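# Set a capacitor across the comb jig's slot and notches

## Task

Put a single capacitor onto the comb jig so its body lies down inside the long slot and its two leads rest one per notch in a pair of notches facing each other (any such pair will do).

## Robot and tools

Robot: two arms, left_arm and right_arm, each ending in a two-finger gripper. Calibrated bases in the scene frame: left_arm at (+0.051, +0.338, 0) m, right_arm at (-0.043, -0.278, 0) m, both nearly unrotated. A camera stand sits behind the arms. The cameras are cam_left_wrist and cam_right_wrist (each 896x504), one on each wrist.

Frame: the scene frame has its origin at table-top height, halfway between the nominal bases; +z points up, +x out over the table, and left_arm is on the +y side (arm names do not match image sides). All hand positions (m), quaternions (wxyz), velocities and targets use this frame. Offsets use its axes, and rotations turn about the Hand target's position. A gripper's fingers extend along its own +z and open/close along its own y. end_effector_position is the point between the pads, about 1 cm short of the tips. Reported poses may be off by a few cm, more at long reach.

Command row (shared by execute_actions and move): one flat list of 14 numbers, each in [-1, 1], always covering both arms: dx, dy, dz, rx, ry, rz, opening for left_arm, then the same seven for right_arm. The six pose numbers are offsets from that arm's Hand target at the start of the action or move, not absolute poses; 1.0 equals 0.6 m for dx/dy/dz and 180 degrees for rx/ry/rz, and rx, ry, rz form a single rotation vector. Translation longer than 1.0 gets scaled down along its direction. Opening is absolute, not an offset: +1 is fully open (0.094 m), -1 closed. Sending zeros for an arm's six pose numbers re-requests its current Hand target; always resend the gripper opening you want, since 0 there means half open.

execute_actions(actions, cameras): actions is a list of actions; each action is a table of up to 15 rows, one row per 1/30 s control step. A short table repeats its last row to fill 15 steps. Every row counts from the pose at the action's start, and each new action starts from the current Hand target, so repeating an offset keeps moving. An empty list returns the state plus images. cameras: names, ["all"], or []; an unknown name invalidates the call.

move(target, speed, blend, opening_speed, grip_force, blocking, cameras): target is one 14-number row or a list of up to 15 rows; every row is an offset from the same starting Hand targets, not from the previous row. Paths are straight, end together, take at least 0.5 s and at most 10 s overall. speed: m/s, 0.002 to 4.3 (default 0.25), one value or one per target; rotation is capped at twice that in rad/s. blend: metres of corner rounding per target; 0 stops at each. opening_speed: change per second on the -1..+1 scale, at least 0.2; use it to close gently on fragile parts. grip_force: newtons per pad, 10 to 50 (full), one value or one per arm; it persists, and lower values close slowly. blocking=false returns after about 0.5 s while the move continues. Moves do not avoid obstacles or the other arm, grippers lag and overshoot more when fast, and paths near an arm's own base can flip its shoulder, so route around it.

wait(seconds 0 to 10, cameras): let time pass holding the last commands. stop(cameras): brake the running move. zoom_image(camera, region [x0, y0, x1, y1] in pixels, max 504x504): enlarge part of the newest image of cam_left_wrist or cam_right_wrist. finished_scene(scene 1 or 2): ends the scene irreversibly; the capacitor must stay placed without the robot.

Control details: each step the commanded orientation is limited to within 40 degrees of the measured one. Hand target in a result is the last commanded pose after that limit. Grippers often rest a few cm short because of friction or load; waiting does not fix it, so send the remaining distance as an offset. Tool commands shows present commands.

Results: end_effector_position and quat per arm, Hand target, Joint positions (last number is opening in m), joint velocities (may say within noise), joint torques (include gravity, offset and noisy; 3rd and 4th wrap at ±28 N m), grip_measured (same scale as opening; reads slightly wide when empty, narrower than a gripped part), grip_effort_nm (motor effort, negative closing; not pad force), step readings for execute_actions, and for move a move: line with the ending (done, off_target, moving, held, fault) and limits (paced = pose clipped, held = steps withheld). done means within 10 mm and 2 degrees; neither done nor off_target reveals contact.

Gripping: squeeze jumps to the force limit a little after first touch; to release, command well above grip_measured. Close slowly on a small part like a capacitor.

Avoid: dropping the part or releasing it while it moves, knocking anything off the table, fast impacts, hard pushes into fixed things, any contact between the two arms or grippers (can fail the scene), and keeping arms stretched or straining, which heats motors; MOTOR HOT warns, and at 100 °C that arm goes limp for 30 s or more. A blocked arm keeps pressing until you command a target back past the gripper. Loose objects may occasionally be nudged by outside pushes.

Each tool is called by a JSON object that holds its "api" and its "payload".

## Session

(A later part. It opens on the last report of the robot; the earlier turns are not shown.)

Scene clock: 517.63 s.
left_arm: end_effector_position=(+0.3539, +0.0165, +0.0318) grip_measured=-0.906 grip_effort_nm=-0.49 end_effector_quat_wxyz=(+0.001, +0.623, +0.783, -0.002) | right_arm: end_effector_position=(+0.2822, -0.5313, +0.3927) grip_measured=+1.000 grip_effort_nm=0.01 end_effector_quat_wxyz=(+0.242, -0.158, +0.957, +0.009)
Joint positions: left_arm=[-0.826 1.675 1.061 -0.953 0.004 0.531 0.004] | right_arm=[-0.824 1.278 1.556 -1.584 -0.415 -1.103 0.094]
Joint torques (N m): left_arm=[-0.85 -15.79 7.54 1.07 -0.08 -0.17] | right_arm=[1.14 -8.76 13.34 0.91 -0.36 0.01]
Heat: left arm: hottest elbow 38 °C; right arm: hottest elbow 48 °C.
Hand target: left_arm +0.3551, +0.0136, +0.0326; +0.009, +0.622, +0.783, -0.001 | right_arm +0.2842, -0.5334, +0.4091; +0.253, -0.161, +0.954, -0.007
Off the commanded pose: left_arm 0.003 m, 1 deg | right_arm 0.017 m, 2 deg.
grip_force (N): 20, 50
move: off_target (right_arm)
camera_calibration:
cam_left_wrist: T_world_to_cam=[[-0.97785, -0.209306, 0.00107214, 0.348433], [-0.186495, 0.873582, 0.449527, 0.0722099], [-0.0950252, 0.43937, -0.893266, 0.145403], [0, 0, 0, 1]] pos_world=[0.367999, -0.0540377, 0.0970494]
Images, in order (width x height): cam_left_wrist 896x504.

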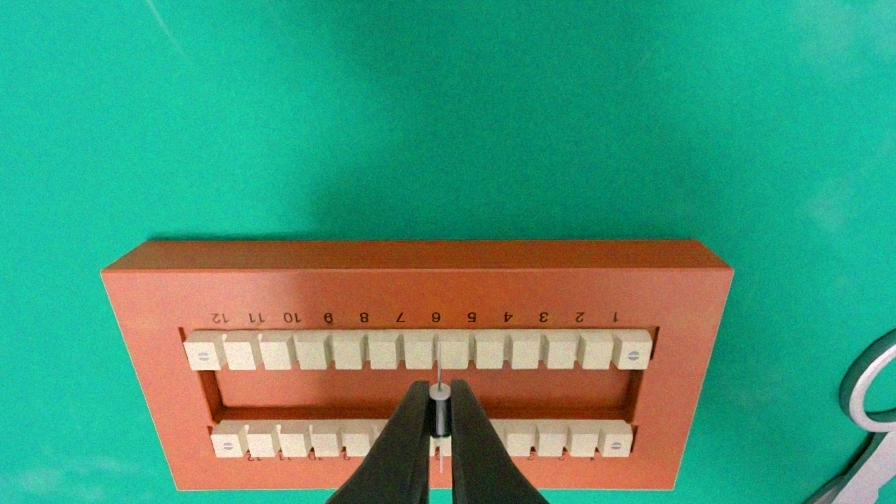

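{"api": "move", "payload": {"target": [0, 0, -0.0233, 0, 0, 0, -1, 0, 0, 0, 0, 0, 0, 1], "speed": 0.05, "cameras": ["cam_left_wrist"]}}

{"api": "zoom_image", "payload": {"camera": "cam_left_wrist", "region": [350, 310, 530, 490]}}

Scene clock: 560.13 s.
left_arm: end_effector_position=(+0.3552, +0.0152, +0.0258) grip_measured=-0.906 grip_effort_nm=-0.48 end_effector_quat_wxyz=(+0.010, +0.623, +0.783, -0.003) | right_arm: end_effector_position=(+0.2822, -0.5313, +0.3927) grip_measured=+1.000 grip_effort_nm=0.00 end_effector_quat_wxyz=(+0.242, -0.158, +0.957, +0.009)
Joint positions: left_arm=[-0.826 1.679 1.046 -0.916 0.004 0.531 0.004] | right_arm=[-0.824 1.278 1.556 -1.584 -0.415 -1.103 0.094]
Joint torques (N m): left_arm=[-0.79 -14.33 7.46 1.14 -0.07 -0.16] | right_arm=[1.2 -8.7 13.35 0.91 -0.36 0]
Heat: left arm: hottest elbow 37 °C; right arm: hottest elbow 48 °C.
Hand target: left_arm +0.3550, +0.0137, +0.0184; +0.008, +0.622, +0.783, -0.001 | right_arm +0.2842, -0.5334, +0.4091; +0.253, -0.161, +0.954, -0.007
Off the commanded pose: left_arm 0.007 m, 0 deg | right_arm 0.017 m, 2 deg.
grip_force (N): 20, 50
move: off_target (right_arm)
camera_calibration:
cam_left_wrist: T_world_to_cam=[[-0.977798, -0.209378, -0.00846299, 0.349586], [-0.192099, 0.879503, 0.4354, 0.0786159], [-0.0837201, 0.427359, -0.900197, 0.137116], [0, 0, 0, 1]] pos_world=[0.368406, -0.054545, 0.0921609]
Images, in order (width x height): cam_left_wrist 896x504.

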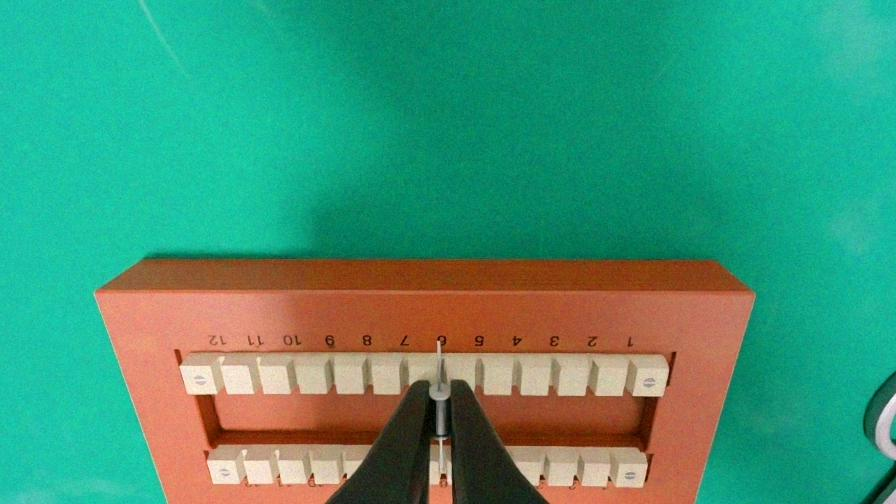

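Scaled by 2.800 from the camera's 896x504 image, which has a finer 1280x720 frame.

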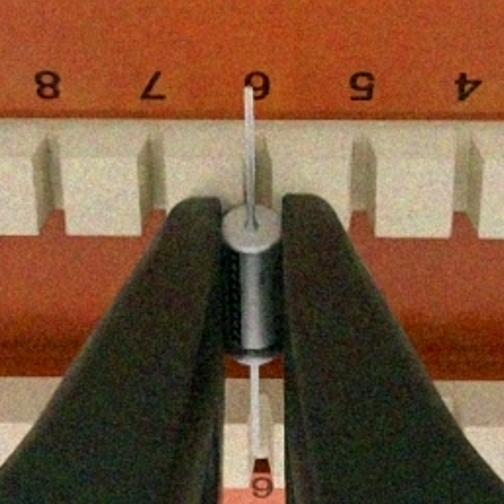

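{"api": "zoom_image", "payload": {"camera": "cam_left_wrist", "region": [170, 320, 330, 500]}}

{"api": "zoom_image", "payload": {"camera": "cam_left_wrist", "region": [380, 330, 500, 500]}}

{"api": "zoom_image", "payload": {"camera": "cam_left_wrist", "region": [520, 320, 680, 500]}}

Scaled by 2.800 from the camera's 896x504 image, which has a finer 1280x720 frame.

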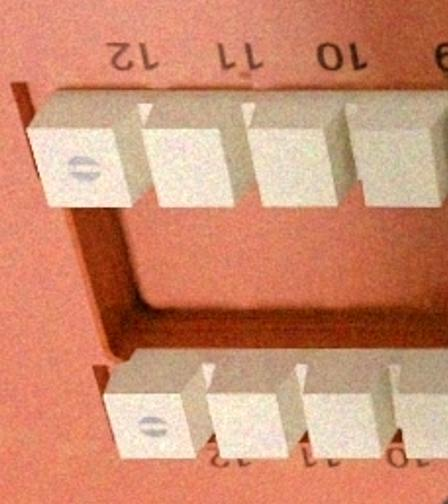

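Scaled by 2.965 from the camera's 896x504 image, which has a finer 1280x720 frame.

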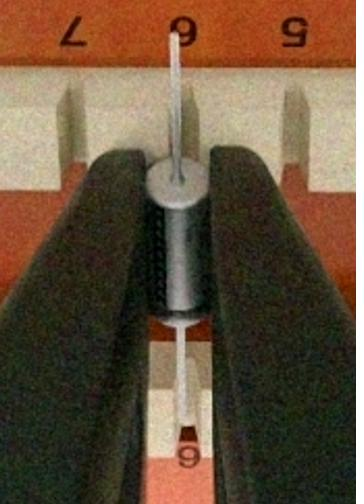

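Scaled by 2.800 from the camera's 896x504 image, which has a finer 1280x720 frame.

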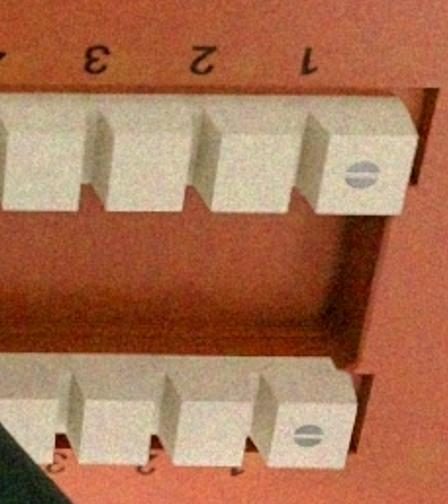

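{"api": "move", "payload": {"target": [-0.0019, 0.0038, -0.0043, 0.0012, -0.0013, 0, -1, 0, 0, 0, 0, 0, 0, 1], "speed": 0.03, "cameras": ["cam_left_wrist"]}}

{"api": "zoom_image", "payload": {"camera": "cam_left_wrist", "region": [380, 330, 500, 500]}}

Scene clock: 695.43 s.
left_arm: end_effector_position=(+0.3557, +0.0158, +0.0252) grip_measured=-0.906 grip_effort_nm=-0.49 end_effector_quat_wxyz=(+0.011, +0.622, +0.783, -0.001) | right_arm: end_effector_position=(+0.2822, -0.5313, +0.3927) grip_measured=+1.000 grip_effort_nm=0.00 end_effector_quat_wxyz=(+0.242, -0.158, +0.957, +0.009)
Joint positions: left_arm=[-0.826 1.679 1.044 -0.913 -0.001 0.531 0.004] | right_arm=[-0.824 1.278 1.556 -1.584 -0.415 -1.103 0.094]
Joint torques (N m): left_arm=[-0.91 -14.39 6.78 1.39 -0.11 -0.17] | right_arm=[1.2 -8.76 13.38 0.92 -0.36 0.01]
Heat: left arm: hottest elbow 37 °C; right arm: hottest elbow 50 °C.
Hand target: left_arm +0.3538, +0.0160, +0.0159; +0.009, +0.622, +0.783, +0.001 | right_arm +0.2842, -0.5334, +0.4091; +0.253, -0.161, +0.954, -0.007
Off the commanded pose: left_arm 0.010 m, 0 deg | right_arm 0.017 m, 2 deg.
grip_force (N): 20, 50
move: off_target (right_arm)
camera_calibration:
cam_left_wrist: T_world_to_cam=[[-0.977729, -0.209476, -0.0128837, 0.350256], [-0.193963, 0.878465, 0.436667, 0.0790356], [-0.0801532, 0.429441, -0.899531, 0.135022], [0, 0, 0, 1]] pos_world=[0.368608, -0.0540438, 0.0914571]
Images, in order (width x height): cam_left_wrist 896x504.

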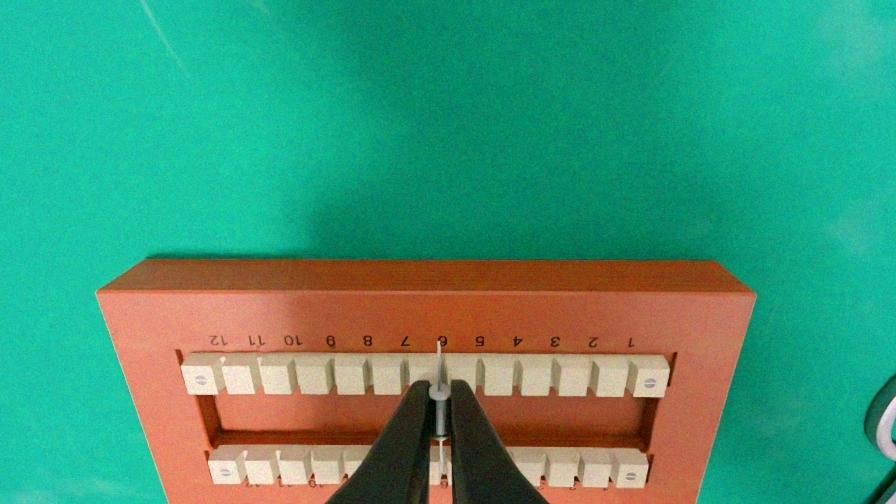

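Scaled by 2.965 from the camera's 896x504 image, which has a finer 1280x720 frame.

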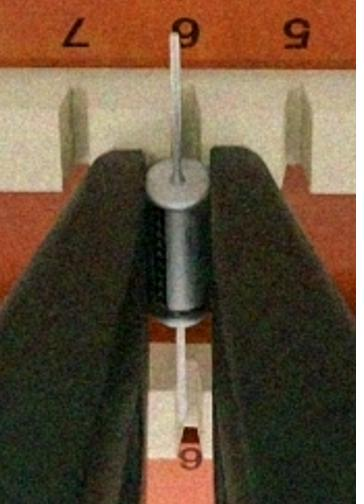

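{"api": "move", "payload": {"target": [-0.0013, -0.0013, 0, -0.0018, 0.0019, 0, -1, 0, 0, 0, 0, 0, 0, 1], "speed": 0.03, "cameras": ["cam_left_wrist"]}}

{"api": "zoom_image", "payload": {"camera": "cam_left_wrist", "region": [380, 330, 500, 500]}}

Scene clock: 726.17 s.
left_arm: end_effector_position=(+0.3555, +0.0156, +0.0252) grip_measured=-0.906 grip_effort_nm=-0.48 end_effector_quat_wxyz=(+0.011, +0.623, +0.783, -0.002) | right_arm: end_effector_position=(+0.2822, -0.5313, +0.3927) grip_measured=+1.000 grip_effort_nm=0.00 end_effector_quat_wxyz=(+0.242, -0.158, +0.957, +0.009)
Joint positions: left_arm=[-0.826 1.679 1.044 -0.913 0.001 0.531 0.004] | right_arm=[-0.824 1.278 1.556 -1.584 -0.415 -1.103 0.094]
Joint torques (N m): left_arm=[-0.79 -14.39 6.79 1.43 0.15 -0.16] | right_arm=[1.2 -8.76 13.35 0.92 -0.36 0.01]
Heat: left arm: hottest elbow 37 °C; right arm: hottest elbow 50 °C.
Hand target: left_arm +0.3531, +0.0152, +0.0159; +0.008, +0.622, +0.783, -0.003 | right_arm +0.2842, -0.5334, +0.4091; +0.253, -0.161, +0.954, -0.007
Off the commanded pose: left_arm 0.010 m, 0 deg | right_arm 0.017 m, 2 deg.
grip_force (N): 20, 50
move: off_target (right_arm)
camera_calibration:
cam_left_wrist: T_world_to_cam=[[-0.977751, -0.209464, -0.0113006, 0.350002], [-0.193354, 0.879043, 0.435772, 0.0789489], [-0.0813447, 0.428262, -0.899986, 0.135566], [0, 0, 0, 1]] pos_world=[0.368508, -0.0541445, 0.0915589]
Images, in order (width x height): cam_left_wrist 896x504.

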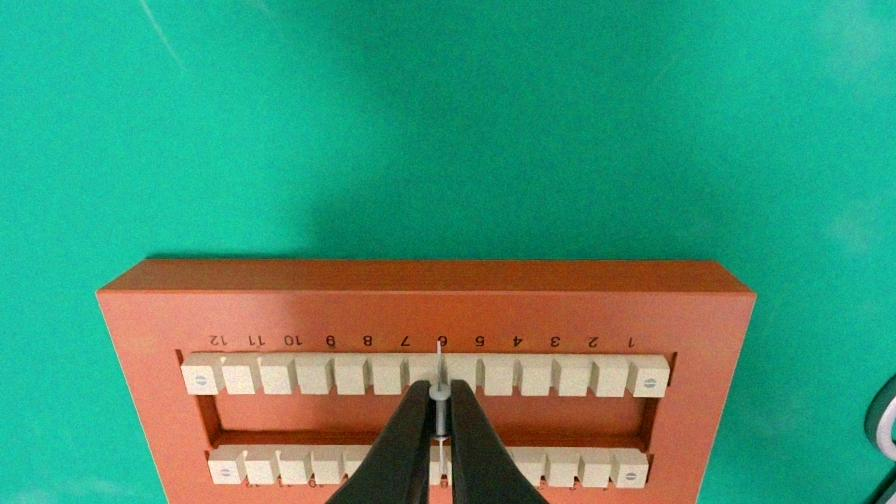

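Scaled by 2.965 from the camera's 896x504 image, which has a finer 1280x720 frame.

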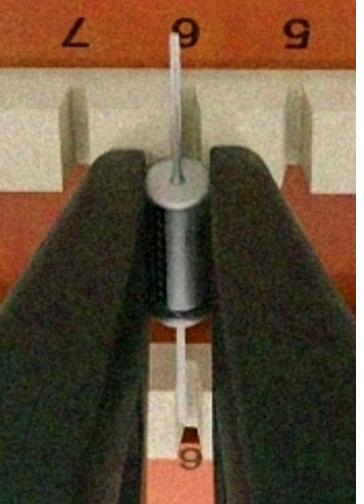

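{"api": "move", "payload": {"target": [0.0045, -0.0048, 0.0333, 0, 0, 0, -1, 0, 0, 0, 0, 0, 0, 1], "speed": 0.08, "cameras": []}}

Scene clock: 827.43 s.
left_arm: end_effector_position=(+0.3509, +0.0204, +0.0253) grip_measured=-0.906 grip_effort_nm=-0.48 end_effector_quat_wxyz=(-0.002, +0.623, +0.783, +0.000) | right_arm: end_effector_position=(+0.2822, -0.5313, +0.3927) grip_measured=+1.000 grip_effort_nm=0.00 end_effector_quat_wxyz=(+0.242, -0.158, +0.957, +0.009)
Joint positions: left_arm=[-0.826 1.679 1.044 -0.94 0.001 0.531 0.004] | right_arm=[-0.824 1.278 1.556 -1.584 -0.415 -1.103 0.094]
Joint torques (N m): left_arm=[-0.85 -15.85 9.44 0.06 0.16 -0.17] | right_arm=[1.2 -8.76 13.35 0.92 -0.36 0.01]
Heat: left arm: hottest elbow 36 °C; right arm: hottest elbow 51 °C.
Hand target: left_arm +0.3558, +0.0123, +0.0359; +0.008, +0.622, +0.783, -0.003 | right_arm +0.2842, -0.5334, +0.4091; +0.253, -0.161, +0.954, -0.007
Off the commanded pose: left_arm 0.014 m, 1 deg | right_arm 0.017 m, 2 deg.
grip_force (N): 20, 50
move: off_target (left_arm, right_arm)
No camera images: "cameras" was empty.

{"api": "execute_actions", "payload": {"actions": [], "cameras": ["cam_left_wrist"]}}

{"api": "zoom_image", "payload": {"camera": "cam_left_wrist", "region": [350, 310, 530, 500]}}

Scene clock: 834.07 s.
left_arm: end_effector_position=(+0.3509, +0.0205, +0.0253) grip_measured=-0.906 grip_effort_nm=-0.49 end_effector_quat_wxyz=(-0.002, +0.623, +0.783, +0.000) | right_arm: end_effector_position=(+0.2822, -0.5313, +0.3927) grip_measured=+1.000 grip_effort_nm=0.00 end_effector_quat_wxyz=(+0.242, -0.158, +0.957, +0.009)
Joint positions: left_arm=[-0.826 1.679 1.044 -0.94 0.001 0.531 0.004] | right_arm=[-0.824 1.278 1.556 -1.584 -0.415 -1.103 0.094]
Joint velocities: within noise
Joint torques (N m): left_arm=[-0.73 -16.09 9.44 0.05 0.15 -0.16] | right_arm=[1.14 -8.76 13.34 0.91 -0.36 0.01]
Heat: left arm: hottest elbow 37 °C; right arm: hottest elbow 51 °C.
Hand target: left_arm +0.3558, +0.0123, +0.0359; +0.008, +0.622, +0.783, -0.003 | right_arm +0.2842, -0.5334, +0.4091; +0.253, -0.161, +0.954, -0.007
Tool commands: left_gripper/opening=-1.0 right_gripper/opening=+1.0
Off the commanded pose: left_arm 0.014 m, 1 deg | right_arm 0.017 m, 2 deg.
grip_force (N): 20, 50
camera_calibration:
cam_left_wrist: T_world_to_cam=[[-0.977833, -0.209368, 0.00260157, 0.34619], [-0.185142, 0.870355, 0.456295, 0.0704913], [-0.0977979, 0.445698, -0.889825, 0.13835], [0, 0, 0, 1]] pos_world=[0.365097, -0.0505338, 0.0900422]
Images, in order (width x height): cam_left_wrist 896x504.

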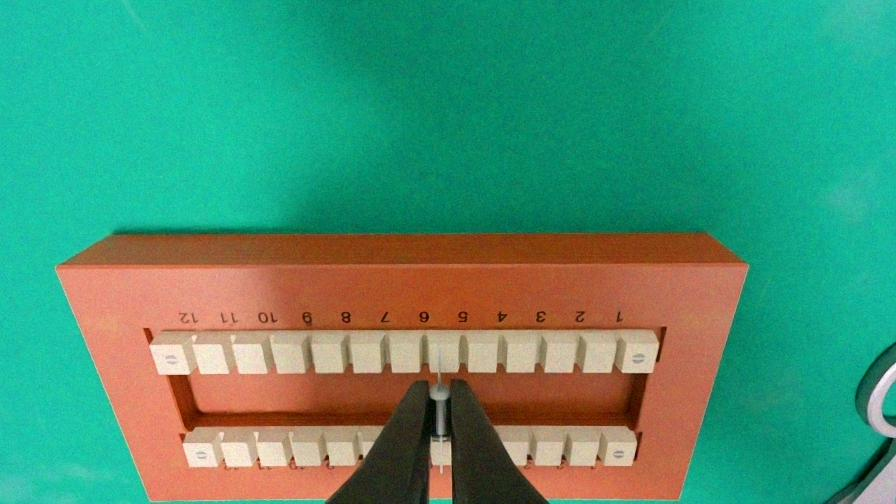

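Scaled by 2.653 from the camera's 896x504 image, which has a finer 1280x720 frame.

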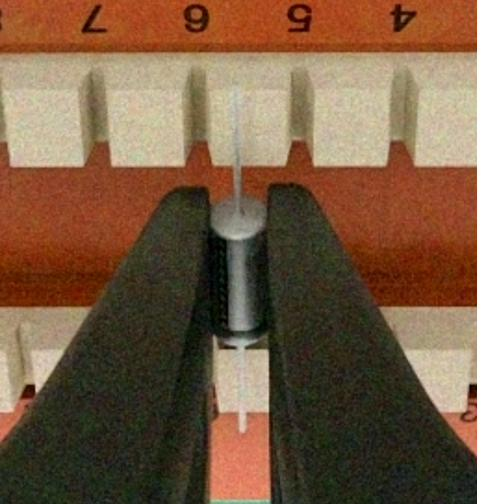

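{"api": "move", "payload": {"target": [-0.0097, -0.005, 0, 0.0016, 0.0016, -0.0025, -1, 0, 0, 0, 0, 0, 0, 1], "speed": 0.03, "cameras": ["cam_left_wrist"]}}

{"api": "zoom_image", "payload": {"camera": "cam_left_wrist", "region": [350, 310, 530, 500]}}

Scene clock: 881.00 s.
left_arm: end_effector_position=(+0.3470, +0.0193, +0.0253) grip_measured=-0.906 grip_effort_nm=-0.48 end_effector_quat_wxyz=(-0.006, +0.626, +0.780, +0.000) | right_arm: end_effector_position=(+0.2822, -0.5313, +0.3927) grip_measured=+1.000 grip_effort_nm=0.00 end_effector_quat_wxyz=(+0.242, -0.158, +0.957, +0.009)
Joint positions: left_arm=[-0.835 1.679 1.044 -0.948 0.001 0.53 0.004] | right_arm=[-0.824 1.278 1.556 -1.584 -0.415 -1.103 0.094]
Joint torques (N m): left_arm=[-1.32 -16.09 9.44 0.02 0.18 -0.22] | right_arm=[1.14 -8.64 13.37 0.91 -0.37 0.01]
Heat: left arm: hottest elbow 39 °C; right arm: hottest elbow 51 °C.
Hand target: left_arm +0.3499, +0.0092, +0.0359; +0.005, +0.625, +0.781, -0.002 | right_arm +0.2842, -0.5334, +0.4091; +0.253, -0.161, +0.954, -0.007
Off the commanded pose: left_arm 0.015 m, 1 deg | right_arm 0.017 m, 2 deg.
grip_force (N): 20, 50
move: off_target (left_arm, right_arm)
camera_calibration:
cam_left_wrist: T_world_to_cam=[[-0.979388, -0.20189, 0.00632983, 0.342433], [-0.176218, 0.869327, 0.461756, 0.0676251], [-0.0987267, 0.451122, -0.886985, 0.138708], [0, 0, 0, 1]] pos_world=[0.360986, -0.0522285, 0.0896378]
Images, in order (width x height): cam_left_wrist 896x504.

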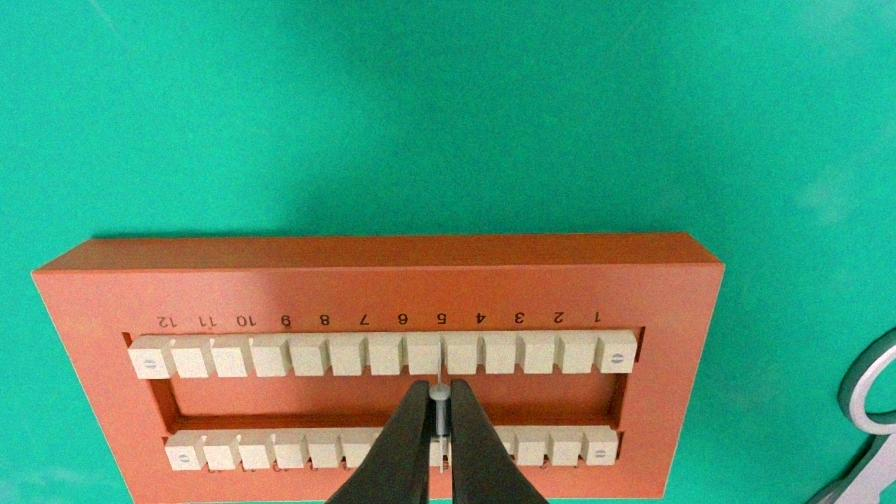

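Scaled by 2.653 from the camera's 896x504 image, which has a finer 1280x720 frame.

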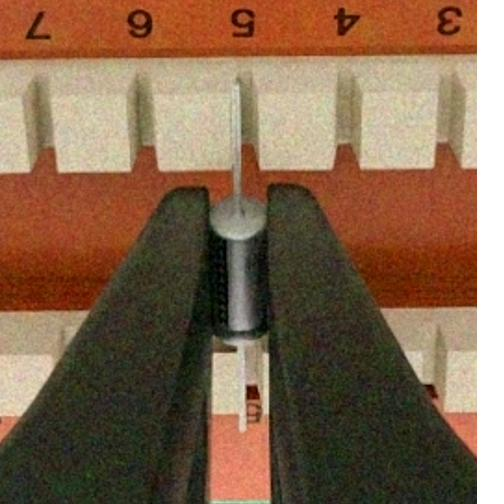

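{"api": "move", "payload": {"target": [-0.0044, 0.003, -0.025, 0, 0, 0, -1, 0, 0, 0, 0, 0, 0, 1], "speed": 0.04, "cameras": ["cam_left_wrist"]}}

{"api": "zoom_image", "payload": {"camera": "cam_left_wrist", "region": [350, 310, 530, 500]}}

Scene clock: 899.93 s.
left_arm: end_effector_position=(+0.3490, +0.0171, +0.0253) grip_measured=-0.906 grip_effort_nm=-0.48 end_effector_quat_wxyz=(+0.000, +0.625, +0.781, -0.001) | right_arm: end_effector_position=(+0.2822, -0.5313, +0.3927) grip_measured=+1.000 grip_effort_nm=0.00 end_effector_quat_wxyz=(+0.242, -0.158, +0.957, +0.009)
Joint positions: left_arm=[-0.835 1.679 1.044 -0.936 0.001 0.529 0.004] | right_arm=[-0.824 1.278 1.556 -1.584 -0.415 -1.103 0.094]
Joint torques (N m): left_arm=[-1.49 -14.74 7.42 1.39 0.17 -0.24] | right_arm=[1.2 -8.76 13.35 0.91 -0.36 0.01]
Heat: left arm: hottest elbow 39 °C; right arm: hottest elbow 51 °C.
Hand target: left_arm +0.3473, +0.0110, +0.0209; +0.005, +0.625, +0.781, -0.002 | right_arm +0.2842, -0.5334, +0.4091; +0.253, -0.161, +0.954, -0.007
Off the commanded pose: left_arm 0.008 m, 1 deg | right_arm 0.017 m, 2 deg.
grip_force (N): 20, 50
move: off_target (right_arm)
camera_calibration:
cam_left_wrist: T_world_to_cam=[[-0.979171, -0.203035, 0.000211207, 0.343992], [-0.180937, 0.873069, 0.452782, 0.071682], [-0.0921152, 0.443313, -0.891621, 0.13781], [0, 0, 0, 1]] pos_world=[0.362492, -0.0538337, 0.0903451]
Images, in order (width x height): cam_left_wrist 896x504.

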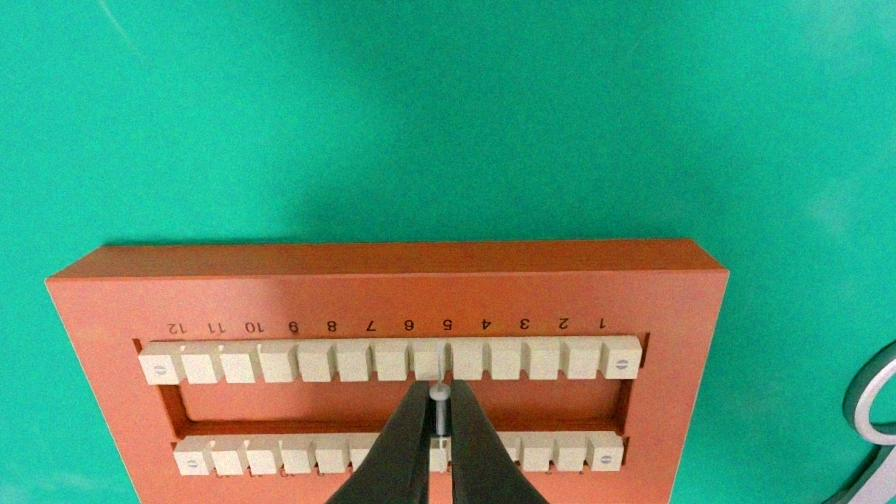

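Scaled by 2.653 from the camera's 896x504 image, which has a finer 1280x720 frame.

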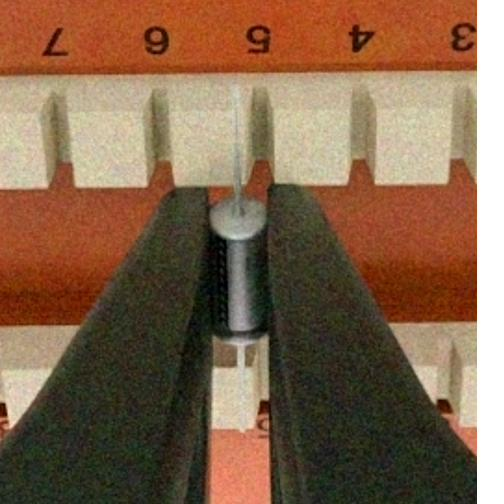

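{"api": "move", "payload": {"target": [-0.0034, -0.0032, -0.005, 0, 0, 0, -1, 0, 0, 0, 0, 0, 0, 1], "speed": 0.03, "cameras": ["cam_left_wrist"]}}

{"api": "zoom_image", "payload": {"camera": "cam_left_wrist", "region": [350, 310, 530, 500]}}

Scene clock: 915.40 s.
left_arm: end_effector_position=(+0.3487, +0.0171, +0.0249) grip_measured=-0.906 grip_effort_nm=-0.48 end_effector_quat_wxyz=(+0.001, +0.623, +0.782, -0.001) | right_arm: end_effector_position=(+0.2822, -0.5313, +0.3927) grip_measured=+1.000 grip_effort_nm=0.00 end_effector_quat_wxyz=(+0.242, -0.158, +0.957, +0.009)
Joint positions: left_arm=[-0.835 1.679 1.043 -0.933 0.001 0.524 0.004] | right_arm=[-0.824 1.278 1.556 -1.584 -0.415 -1.103 0.094]
Joint torques (N m): left_arm=[-1.9 -14.27 7.28 1.65 0.17 -0.24] | right_arm=[1.2 -8.7 13.35 0.92 -0.36 0.01]
Heat: left arm: hottest elbow 38 °C; right arm: hottest elbow 51 °C.
Hand target: left_arm +0.3454, +0.0091, +0.0179; +0.005, +0.625, +0.781, -0.002 | right_arm +0.2842, -0.5334, +0.4091; +0.253, -0.161, +0.954, -0.007
Off the commanded pose: left_arm 0.011 m, 1 deg | right_arm 0.017 m, 2 deg.
grip_force (N): 20, 50
move: off_target (left_arm, right_arm)
camera_calibration:
cam_left_wrist: T_world_to_cam=[[-0.978154, -0.207883, -0.000222727, 0.343546], [-0.185514, 0.872419, 0.452183, 0.0734331], [-0.0938067, 0.442346, -0.891925, 0.137875], [0, 0, 0, 1]] pos_world=[0.362598, -0.0536355, 0.0898455]
Images, in order (width x height): cam_left_wrist 896x504.

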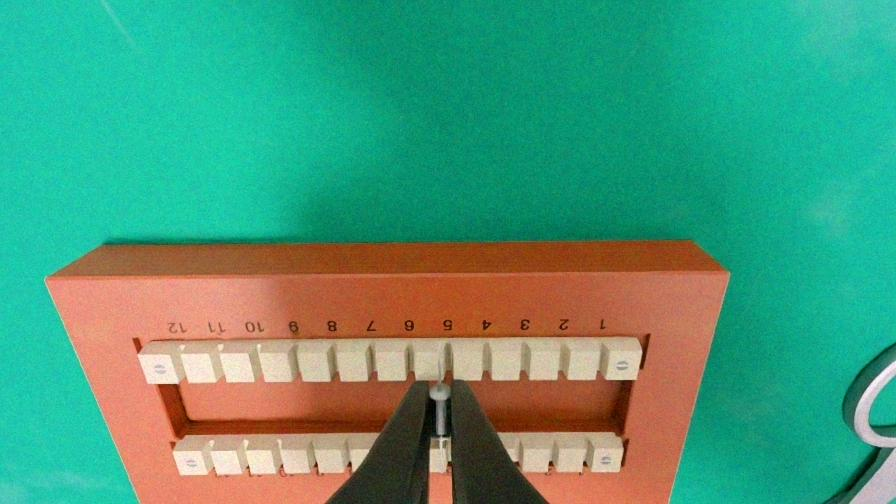

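Scaled by 2.653 from the camera's 896x504 image, which has a finer 1280x720 frame.

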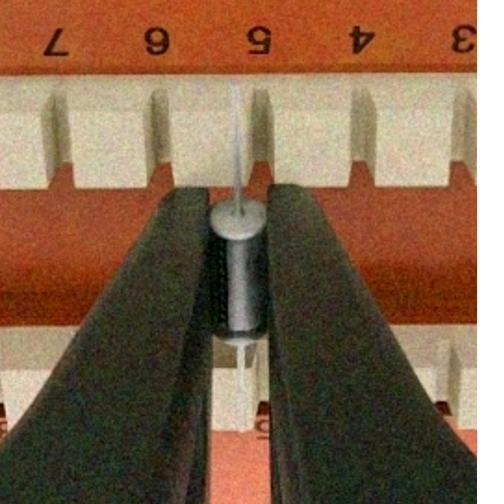

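{"api": "move", "payload": {"target": [0, 0, 0.01, 0, 0, 0, -1, 0, 0, 0, 0, 0, 0, 1], "speed": 0.03, "cameras": ["cam_left_wrist"]}}

{"api": "zoom_image", "payload": {"camera": "cam_left_wrist", "region": [350, 310, 530, 500]}}

Scene clock: 922.50 s.
left_arm: end_effector_position=(+0.3486, +0.0173, +0.0247) grip_measured=-0.906 grip_effort_nm=-0.49 end_effector_quat_wxyz=(+0.000, +0.623, +0.782, -0.001) | right_arm: end_effector_position=(+0.2822, -0.5313, +0.3927) grip_measured=+1.000 grip_effort_nm=0.00 end_effector_quat_wxyz=(+0.242, -0.158, +0.957, +0.009)
Joint positions: left_arm=[-0.835 1.679 1.042 -0.933 0.001 0.523 0.004] | right_arm=[-0.824 1.278 1.556 -1.584 -0.415 -1.103 0.094]
Joint torques (N m): left_arm=[-1.9 -15.09 7.76 0.98 0.16 -0.23] | right_arm=[1.2 -8.76 13.37 0.92 -0.36 0.01]
Heat: left arm: hottest elbow 38 °C; right arm: hottest elbow 51 °C.
Hand target: left_arm +0.3452, +0.0092, +0.0238; +0.005, +0.625, +0.781, -0.002 | right_arm +0.2842, -0.5334, +0.4091; +0.253, -0.161, +0.954, -0.007
Off the commanded pose: left_arm 0.009 m, 1 deg | right_arm 0.017 m, 2 deg.
grip_force (N): 20, 50
move: off_target (right_arm)
camera_calibration:
cam_left_wrist: T_world_to_cam=[[-0.978001, -0.208601, 0.0000266599, 0.343452], [-0.186013, 0.872157, 0.452484, 0.073531], [-0.0944117, 0.442524, -0.891773, 0.137957], [0, 0, 0, 1]] pos_world=[0.362598, -0.0535356, 0.0897453]
Images, in order (width x height): cam_left_wrist 896x504.

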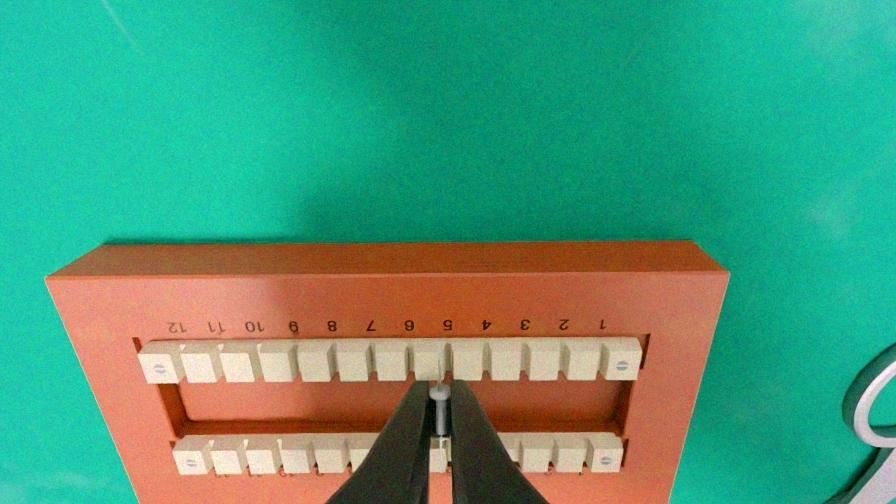

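Scaled by 2.653 from the camera's 896x504 image, which has a finer 1280x720 frame.

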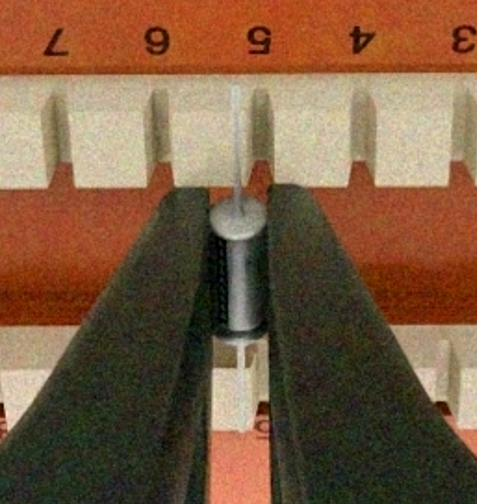

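{"api": "move", "payload": {"target": [0.0006, 0.0006, 0, -0.0031, 0.0033, 0, -1, 0, 0, 0, 0, 0, 0, 1], "speed": 0.03, "cameras": ["cam_left_wrist"]}}

{"api": "zoom_image", "payload": {"camera": "cam_left_wrist", "region": [350, 310, 530, 500]}}

Scene clock: 942.60 s.
left_arm: end_effector_position=(+0.3475, +0.0162, +0.0247) grip_measured=-0.906 grip_effort_nm=-0.48 end_effector_quat_wxyz=(+0.000, +0.623, +0.782, -0.005) | right_arm: end_effector_position=(+0.2822, -0.5313, +0.3927) grip_measured=+1.000 grip_effort_nm=0.00 end_effector_quat_wxyz=(+0.242, -0.158, +0.957, +0.009)
Joint positions: left_arm=[-0.835 1.679 1.042 -0.933 0.01 0.523 0.004] | right_arm=[-0.824 1.278 1.556 -1.584 -0.415 -1.103 0.094]
Joint torques (N m): left_arm=[-1.38 -15.03 7.8 1.02 0.41 -0.16] | right_arm=[1.2 -8.64 13.35 0.92 -0.36 0.01]
Heat: left arm: hottest elbow 37 °C; right arm: hottest elbow 52 °C.
Hand target: left_arm +0.3456, +0.0096, +0.0238; +0.004, +0.625, +0.781, -0.009 | right_arm +0.2842, -0.5334, +0.4091; +0.253, -0.161, +0.954, -0.007
Off the commanded pose: left_arm 0.007 m, 1 deg | right_arm 0.017 m, 2 deg.
grip_force (N): 20, 50
move: off_target (right_arm)
camera_calibration:
cam_left_wrist: T_world_to_cam=[[-0.977977, -0.208577, 0.00757721, 0.341929], [-0.183107, 0.874846, 0.448461, 0.0733304], [-0.100167, 0.437197, -0.89377, 0.140451], [0, 0, 0, 1]] pos_world=[0.361895, -0.0542389, 0.0900541]
Images, in order (width x height): cam_left_wrist 896x504.

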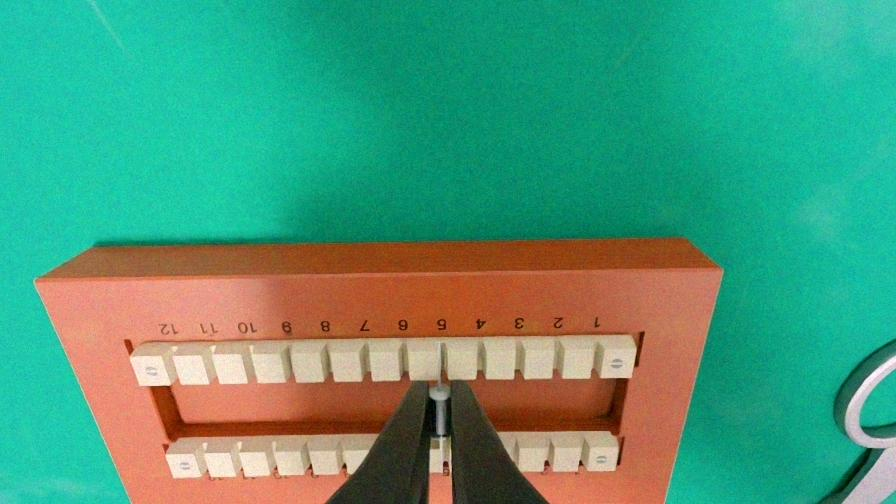

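Scaled by 2.653 from the camera's 896x504 image, which has a finer 1280x720 frame.

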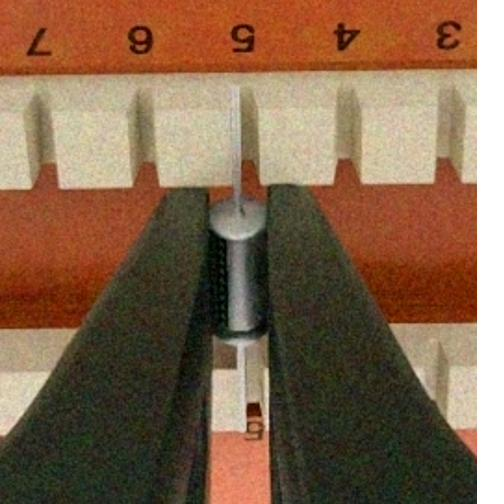

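{"api": "move", "payload": {"target": [-0.0013, -0.0013, 0, -0.0015, 0.0016, 0, -1, 0, 0, 0, 0, 0, 0, 1], "speed": 0.02, "cameras": ["cam_left_wrist"]}}

{"api": "zoom_image", "payload": {"camera": "cam_left_wrist", "region": [350, 310, 530, 500]}}

Scene clock: 949.50 s.
left_arm: end_effector_position=(+0.3466, +0.0154, +0.0248) grip_measured=-0.906 grip_effort_nm=-0.49 end_effector_quat_wxyz=(-0.001, +0.623, +0.782, -0.008) | right_arm: end_effector_position=(+0.2822, -0.5313, +0.3927) grip_measured=+1.000 grip_effort_nm=0.00 end_effector_quat_wxyz=(+0.242, -0.158, +0.957, +0.009)
Joint positions: left_arm=[-0.835 1.679 1.042 -0.933 0.017 0.523 0.004] | right_arm=[-0.824 1.278 1.556 -1.584 -0.415 -1.103 0.094]
Joint torques (N m): left_arm=[-1.38 -15.15 7.8 0.98 0.4 -0.15] | right_arm=[1.2 -8.76 13.37 0.92 -0.36 0.01]
Heat: left arm: hottest elbow 37 °C; right arm: hottest elbow 52 °C.
Hand target: left_arm +0.3448, +0.0088, +0.0238; +0.003, +0.625, +0.781, -0.013 | right_arm +0.2842, -0.5334, +0.4091; +0.253, -0.161, +0.954, -0.007
Off the commanded pose: left_arm 0.007 m, 1 deg | right_arm 0.017 m, 2 deg.
grip_force (N): 20, 50
move: off_target (right_arm)
camera_calibration:
cam_left_wrist: T_world_to_cam=[[-0.977933, -0.208486, 0.0134462, 0.340692], [-0.180832, 0.876935, 0.445291, 0.0731009], [-0.104629, 0.433033, -0.895285, 0.142405], [0, 0, 0, 1]] pos_world=[0.361292, -0.0547414, 0.0903609]
Images, in order (width x height): cam_left_wrist 896x504.

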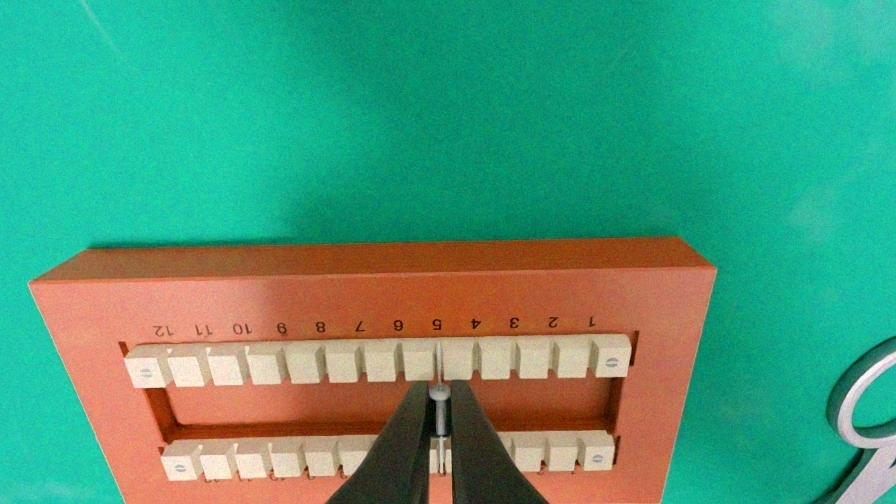

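Scaled by 2.653 from the camera's 896x504 image, which has a finer 1280x720 frame.

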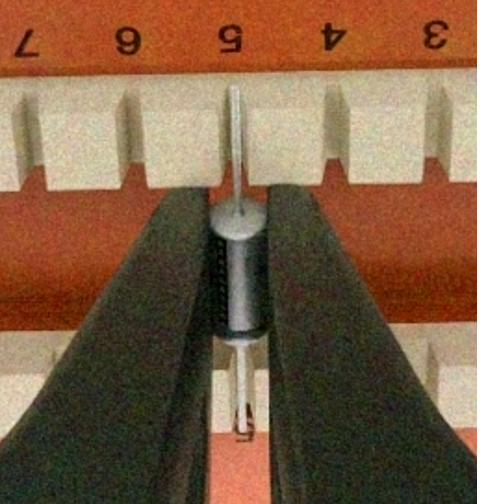

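{"api": "move", "payload": {"target": [-0.0034, 0.0036, -0.0215, 0.0068, 0.0064, 0, -1, 0, 0, 0, 0, 0, 0, 1], "speed": 0.03, "cameras": ["cam_left_wrist"]}}

{"api": "zoom_image", "payload": {"camera": "cam_left_wrist", "region": [350, 310, 530, 500]}}

Scene clock: 962.97 s.
left_arm: end_effector_position=(+0.3465, +0.0154, +0.0244) grip_measured=-0.906 grip_effort_nm=-0.49 end_effector_quat_wxyz=(-0.001, +0.623, +0.782, -0.008) | right_arm: end_effector_position=(+0.2822, -0.5313, +0.3927) grip_measured=+1.000 grip_effort_nm=0.00 end_effector_quat_wxyz=(+0.242, -0.158, +0.957, +0.009)
Joint positions: left_arm=[-0.835 1.679 1.042 -0.933 0.017 0.523 0.004] | right_arm=[-0.824 1.278 1.556 -1.584 -0.415 -1.103 0.094]
Joint torques (N m): left_arm=[-1.32 -12.86 7.73 1.06 0.41 -0.15] | right_arm=[1.08 -8.7 13.35 0.91 -0.36 0.01]
Heat: left arm: hottest elbow 36 °C; right arm: hottest elbow 52 °C.
Hand target: left_arm +0.3428, +0.0109, +0.0110; -0.011, +0.625, +0.781, -0.011 | right_arm +0.2842, -0.5334, +0.4091; +0.253, -0.161, +0.954, -0.007
Off the commanded pose: left_arm 0.015 m, 1 deg | right_arm 0.017 m, 2 deg.
grip_force (N): 20, 50
move: off_target (left_arm, right_arm)
camera_calibration:
cam_left_wrist: T_world_to_cam=[[-0.977918, -0.20851, 0.0141251, 0.340629], [-0.180509, 0.876787, 0.445714, 0.0731162], [-0.105321, 0.433322, -0.895064, 0.142293], [0, 0, 0, 1]] pos_world=[0.361292, -0.0547412, 0.0899608]
Images, in order (width x height): cam_left_wrist 896x504.

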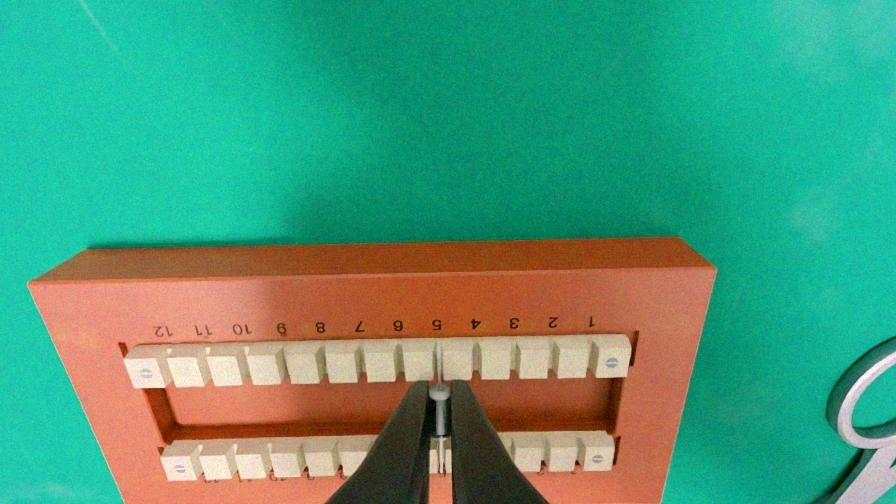

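Scaled by 2.653 from the camera's 896x504 image, which has a finer 1280x720 frame.

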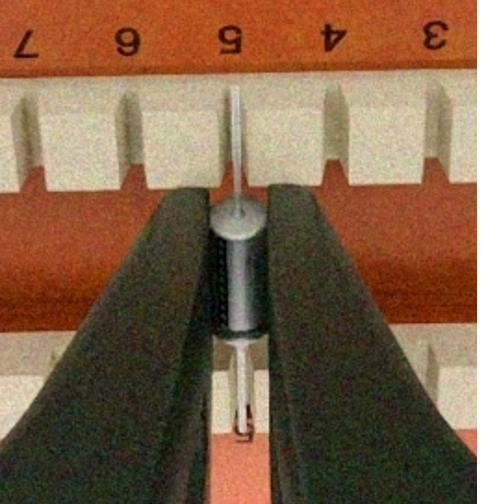

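{"api": "zoom_image", "payload": {"camera": "cam_left_wrist", "region": [410, 330, 470, 390]}}

{"api": "zoom_image", "payload": {"camera": "cam_left_wrist", "region": [410, 425, 470, 485]}}

Scaled by 8.400 from the camera's 896x504 image, which has a finer 1280x720 frame.

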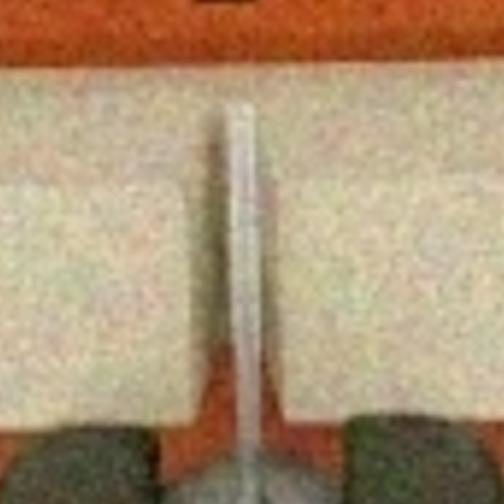

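Scaled by 8.400 from the camera's 896x504 image, which has a finer 1280x720 frame.

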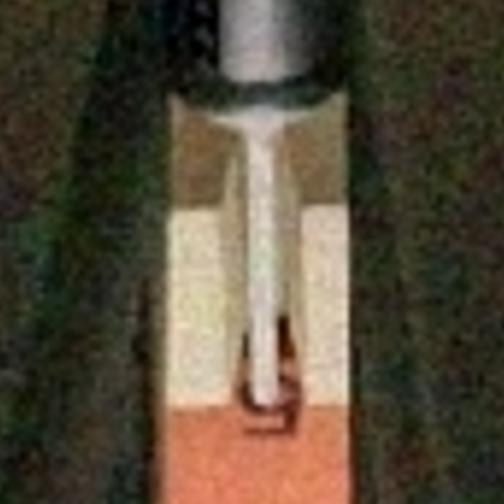

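{"api": "move", "payload": {"target": [-0.002, 0.0022, -0.0132, 0.0042, 0.0039, 0, -1, 0, 0, 0, 0, 0, 0, 1], "speed": 0.03, "cameras": ["cam_left_wrist"]}}

{"api": "zoom_image", "payload": {"camera": "cam_left_wrist", "region": [410, 330, 470, 390]}}

{"api": "zoom_image", "payload": {"camera": "cam_left_wrist", "region": [410, 425, 470, 485]}}

Scene clock: 1064.50 s.
left_arm: end_effector_position=(+0.3464, +0.0156, +0.0237) grip_measured=-0.906 grip_effort_nm=-0.48 end_effector_quat_wxyz=(-0.002, +0.623, +0.782, -0.008) | right_arm: end_effector_position=(+0.2822, -0.5313, +0.3927) grip_measured=+1.000 grip_effort_nm=0.00 end_effector_quat_wxyz=(+0.242, -0.158, +0.957, +0.009)
Joint positions: left_arm=[-0.835 1.681 1.042 -0.933 0.017 0.523 0.004] | right_arm=[-0.824 1.278 1.556 -1.584 -0.415 -1.103 0.094]
Joint torques (N m): left_arm=[-1.44 -11.4 7.72 1.05 0.42 -0.15] | right_arm=[1.2 -8.7 13.35 0.94 -0.36 0.01]
Heat: left arm: hottest elbow 36 °C; right arm: hottest elbow 52 °C.
Hand target: left_arm +0.3416, +0.0122, +0.0031; -0.020, +0.625, +0.781, -0.010 | right_arm +0.2842, -0.5334, +0.4091; +0.253, -0.161, +0.954, -0.007
Off the commanded pose: left_arm 0.021 m, 2 deg | right_arm 0.017 m, 2 deg.
grip_force (N): 20, 50
move: off_target (left_arm, right_arm)
camera_calibration:
cam_left_wrist: T_world_to_cam=[[-0.977903, -0.208511, 0.0151575, 0.340467], [-0.179895, 0.876198, 0.447118, 0.0730321], [-0.10651, 0.434511, -0.894347, 0.141863], [0, 0, 0, 1]] pos_world=[0.361191, -0.0546405, 0.0890597]
Images, in order (width x height): cam_left_wrist 896x504.

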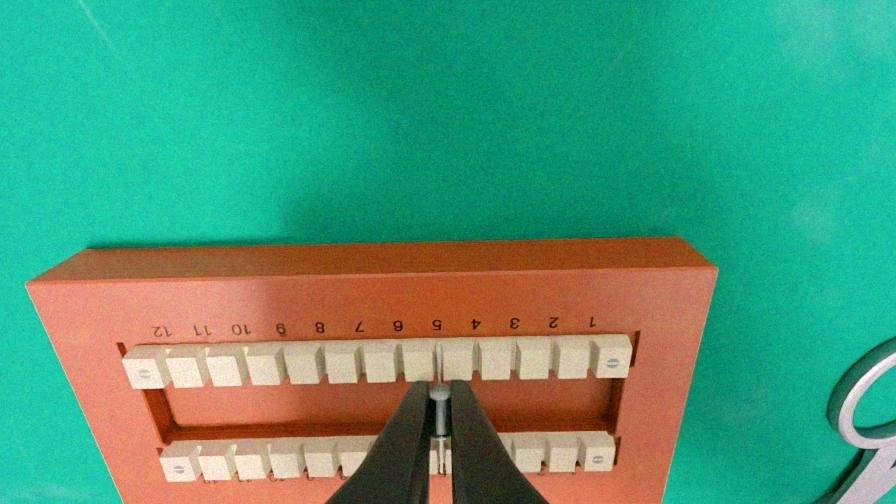

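Scaled by 8.400 from the camera's 896x504 image, which has a finer 1280x720 frame.

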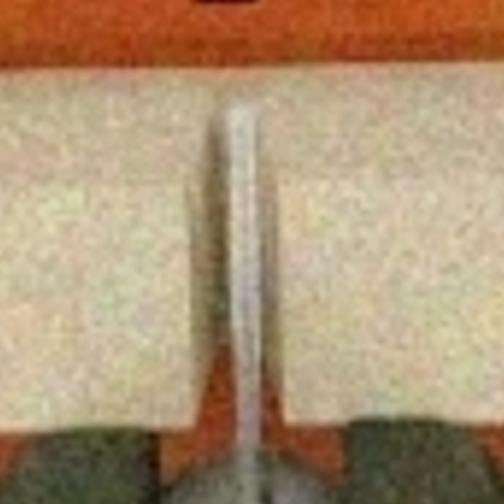

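Scaled by 8.400 from the camera's 896x504 image, which has a finer 1280x720 frame.

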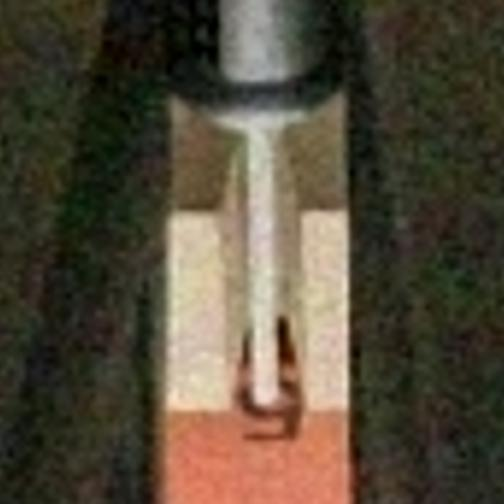

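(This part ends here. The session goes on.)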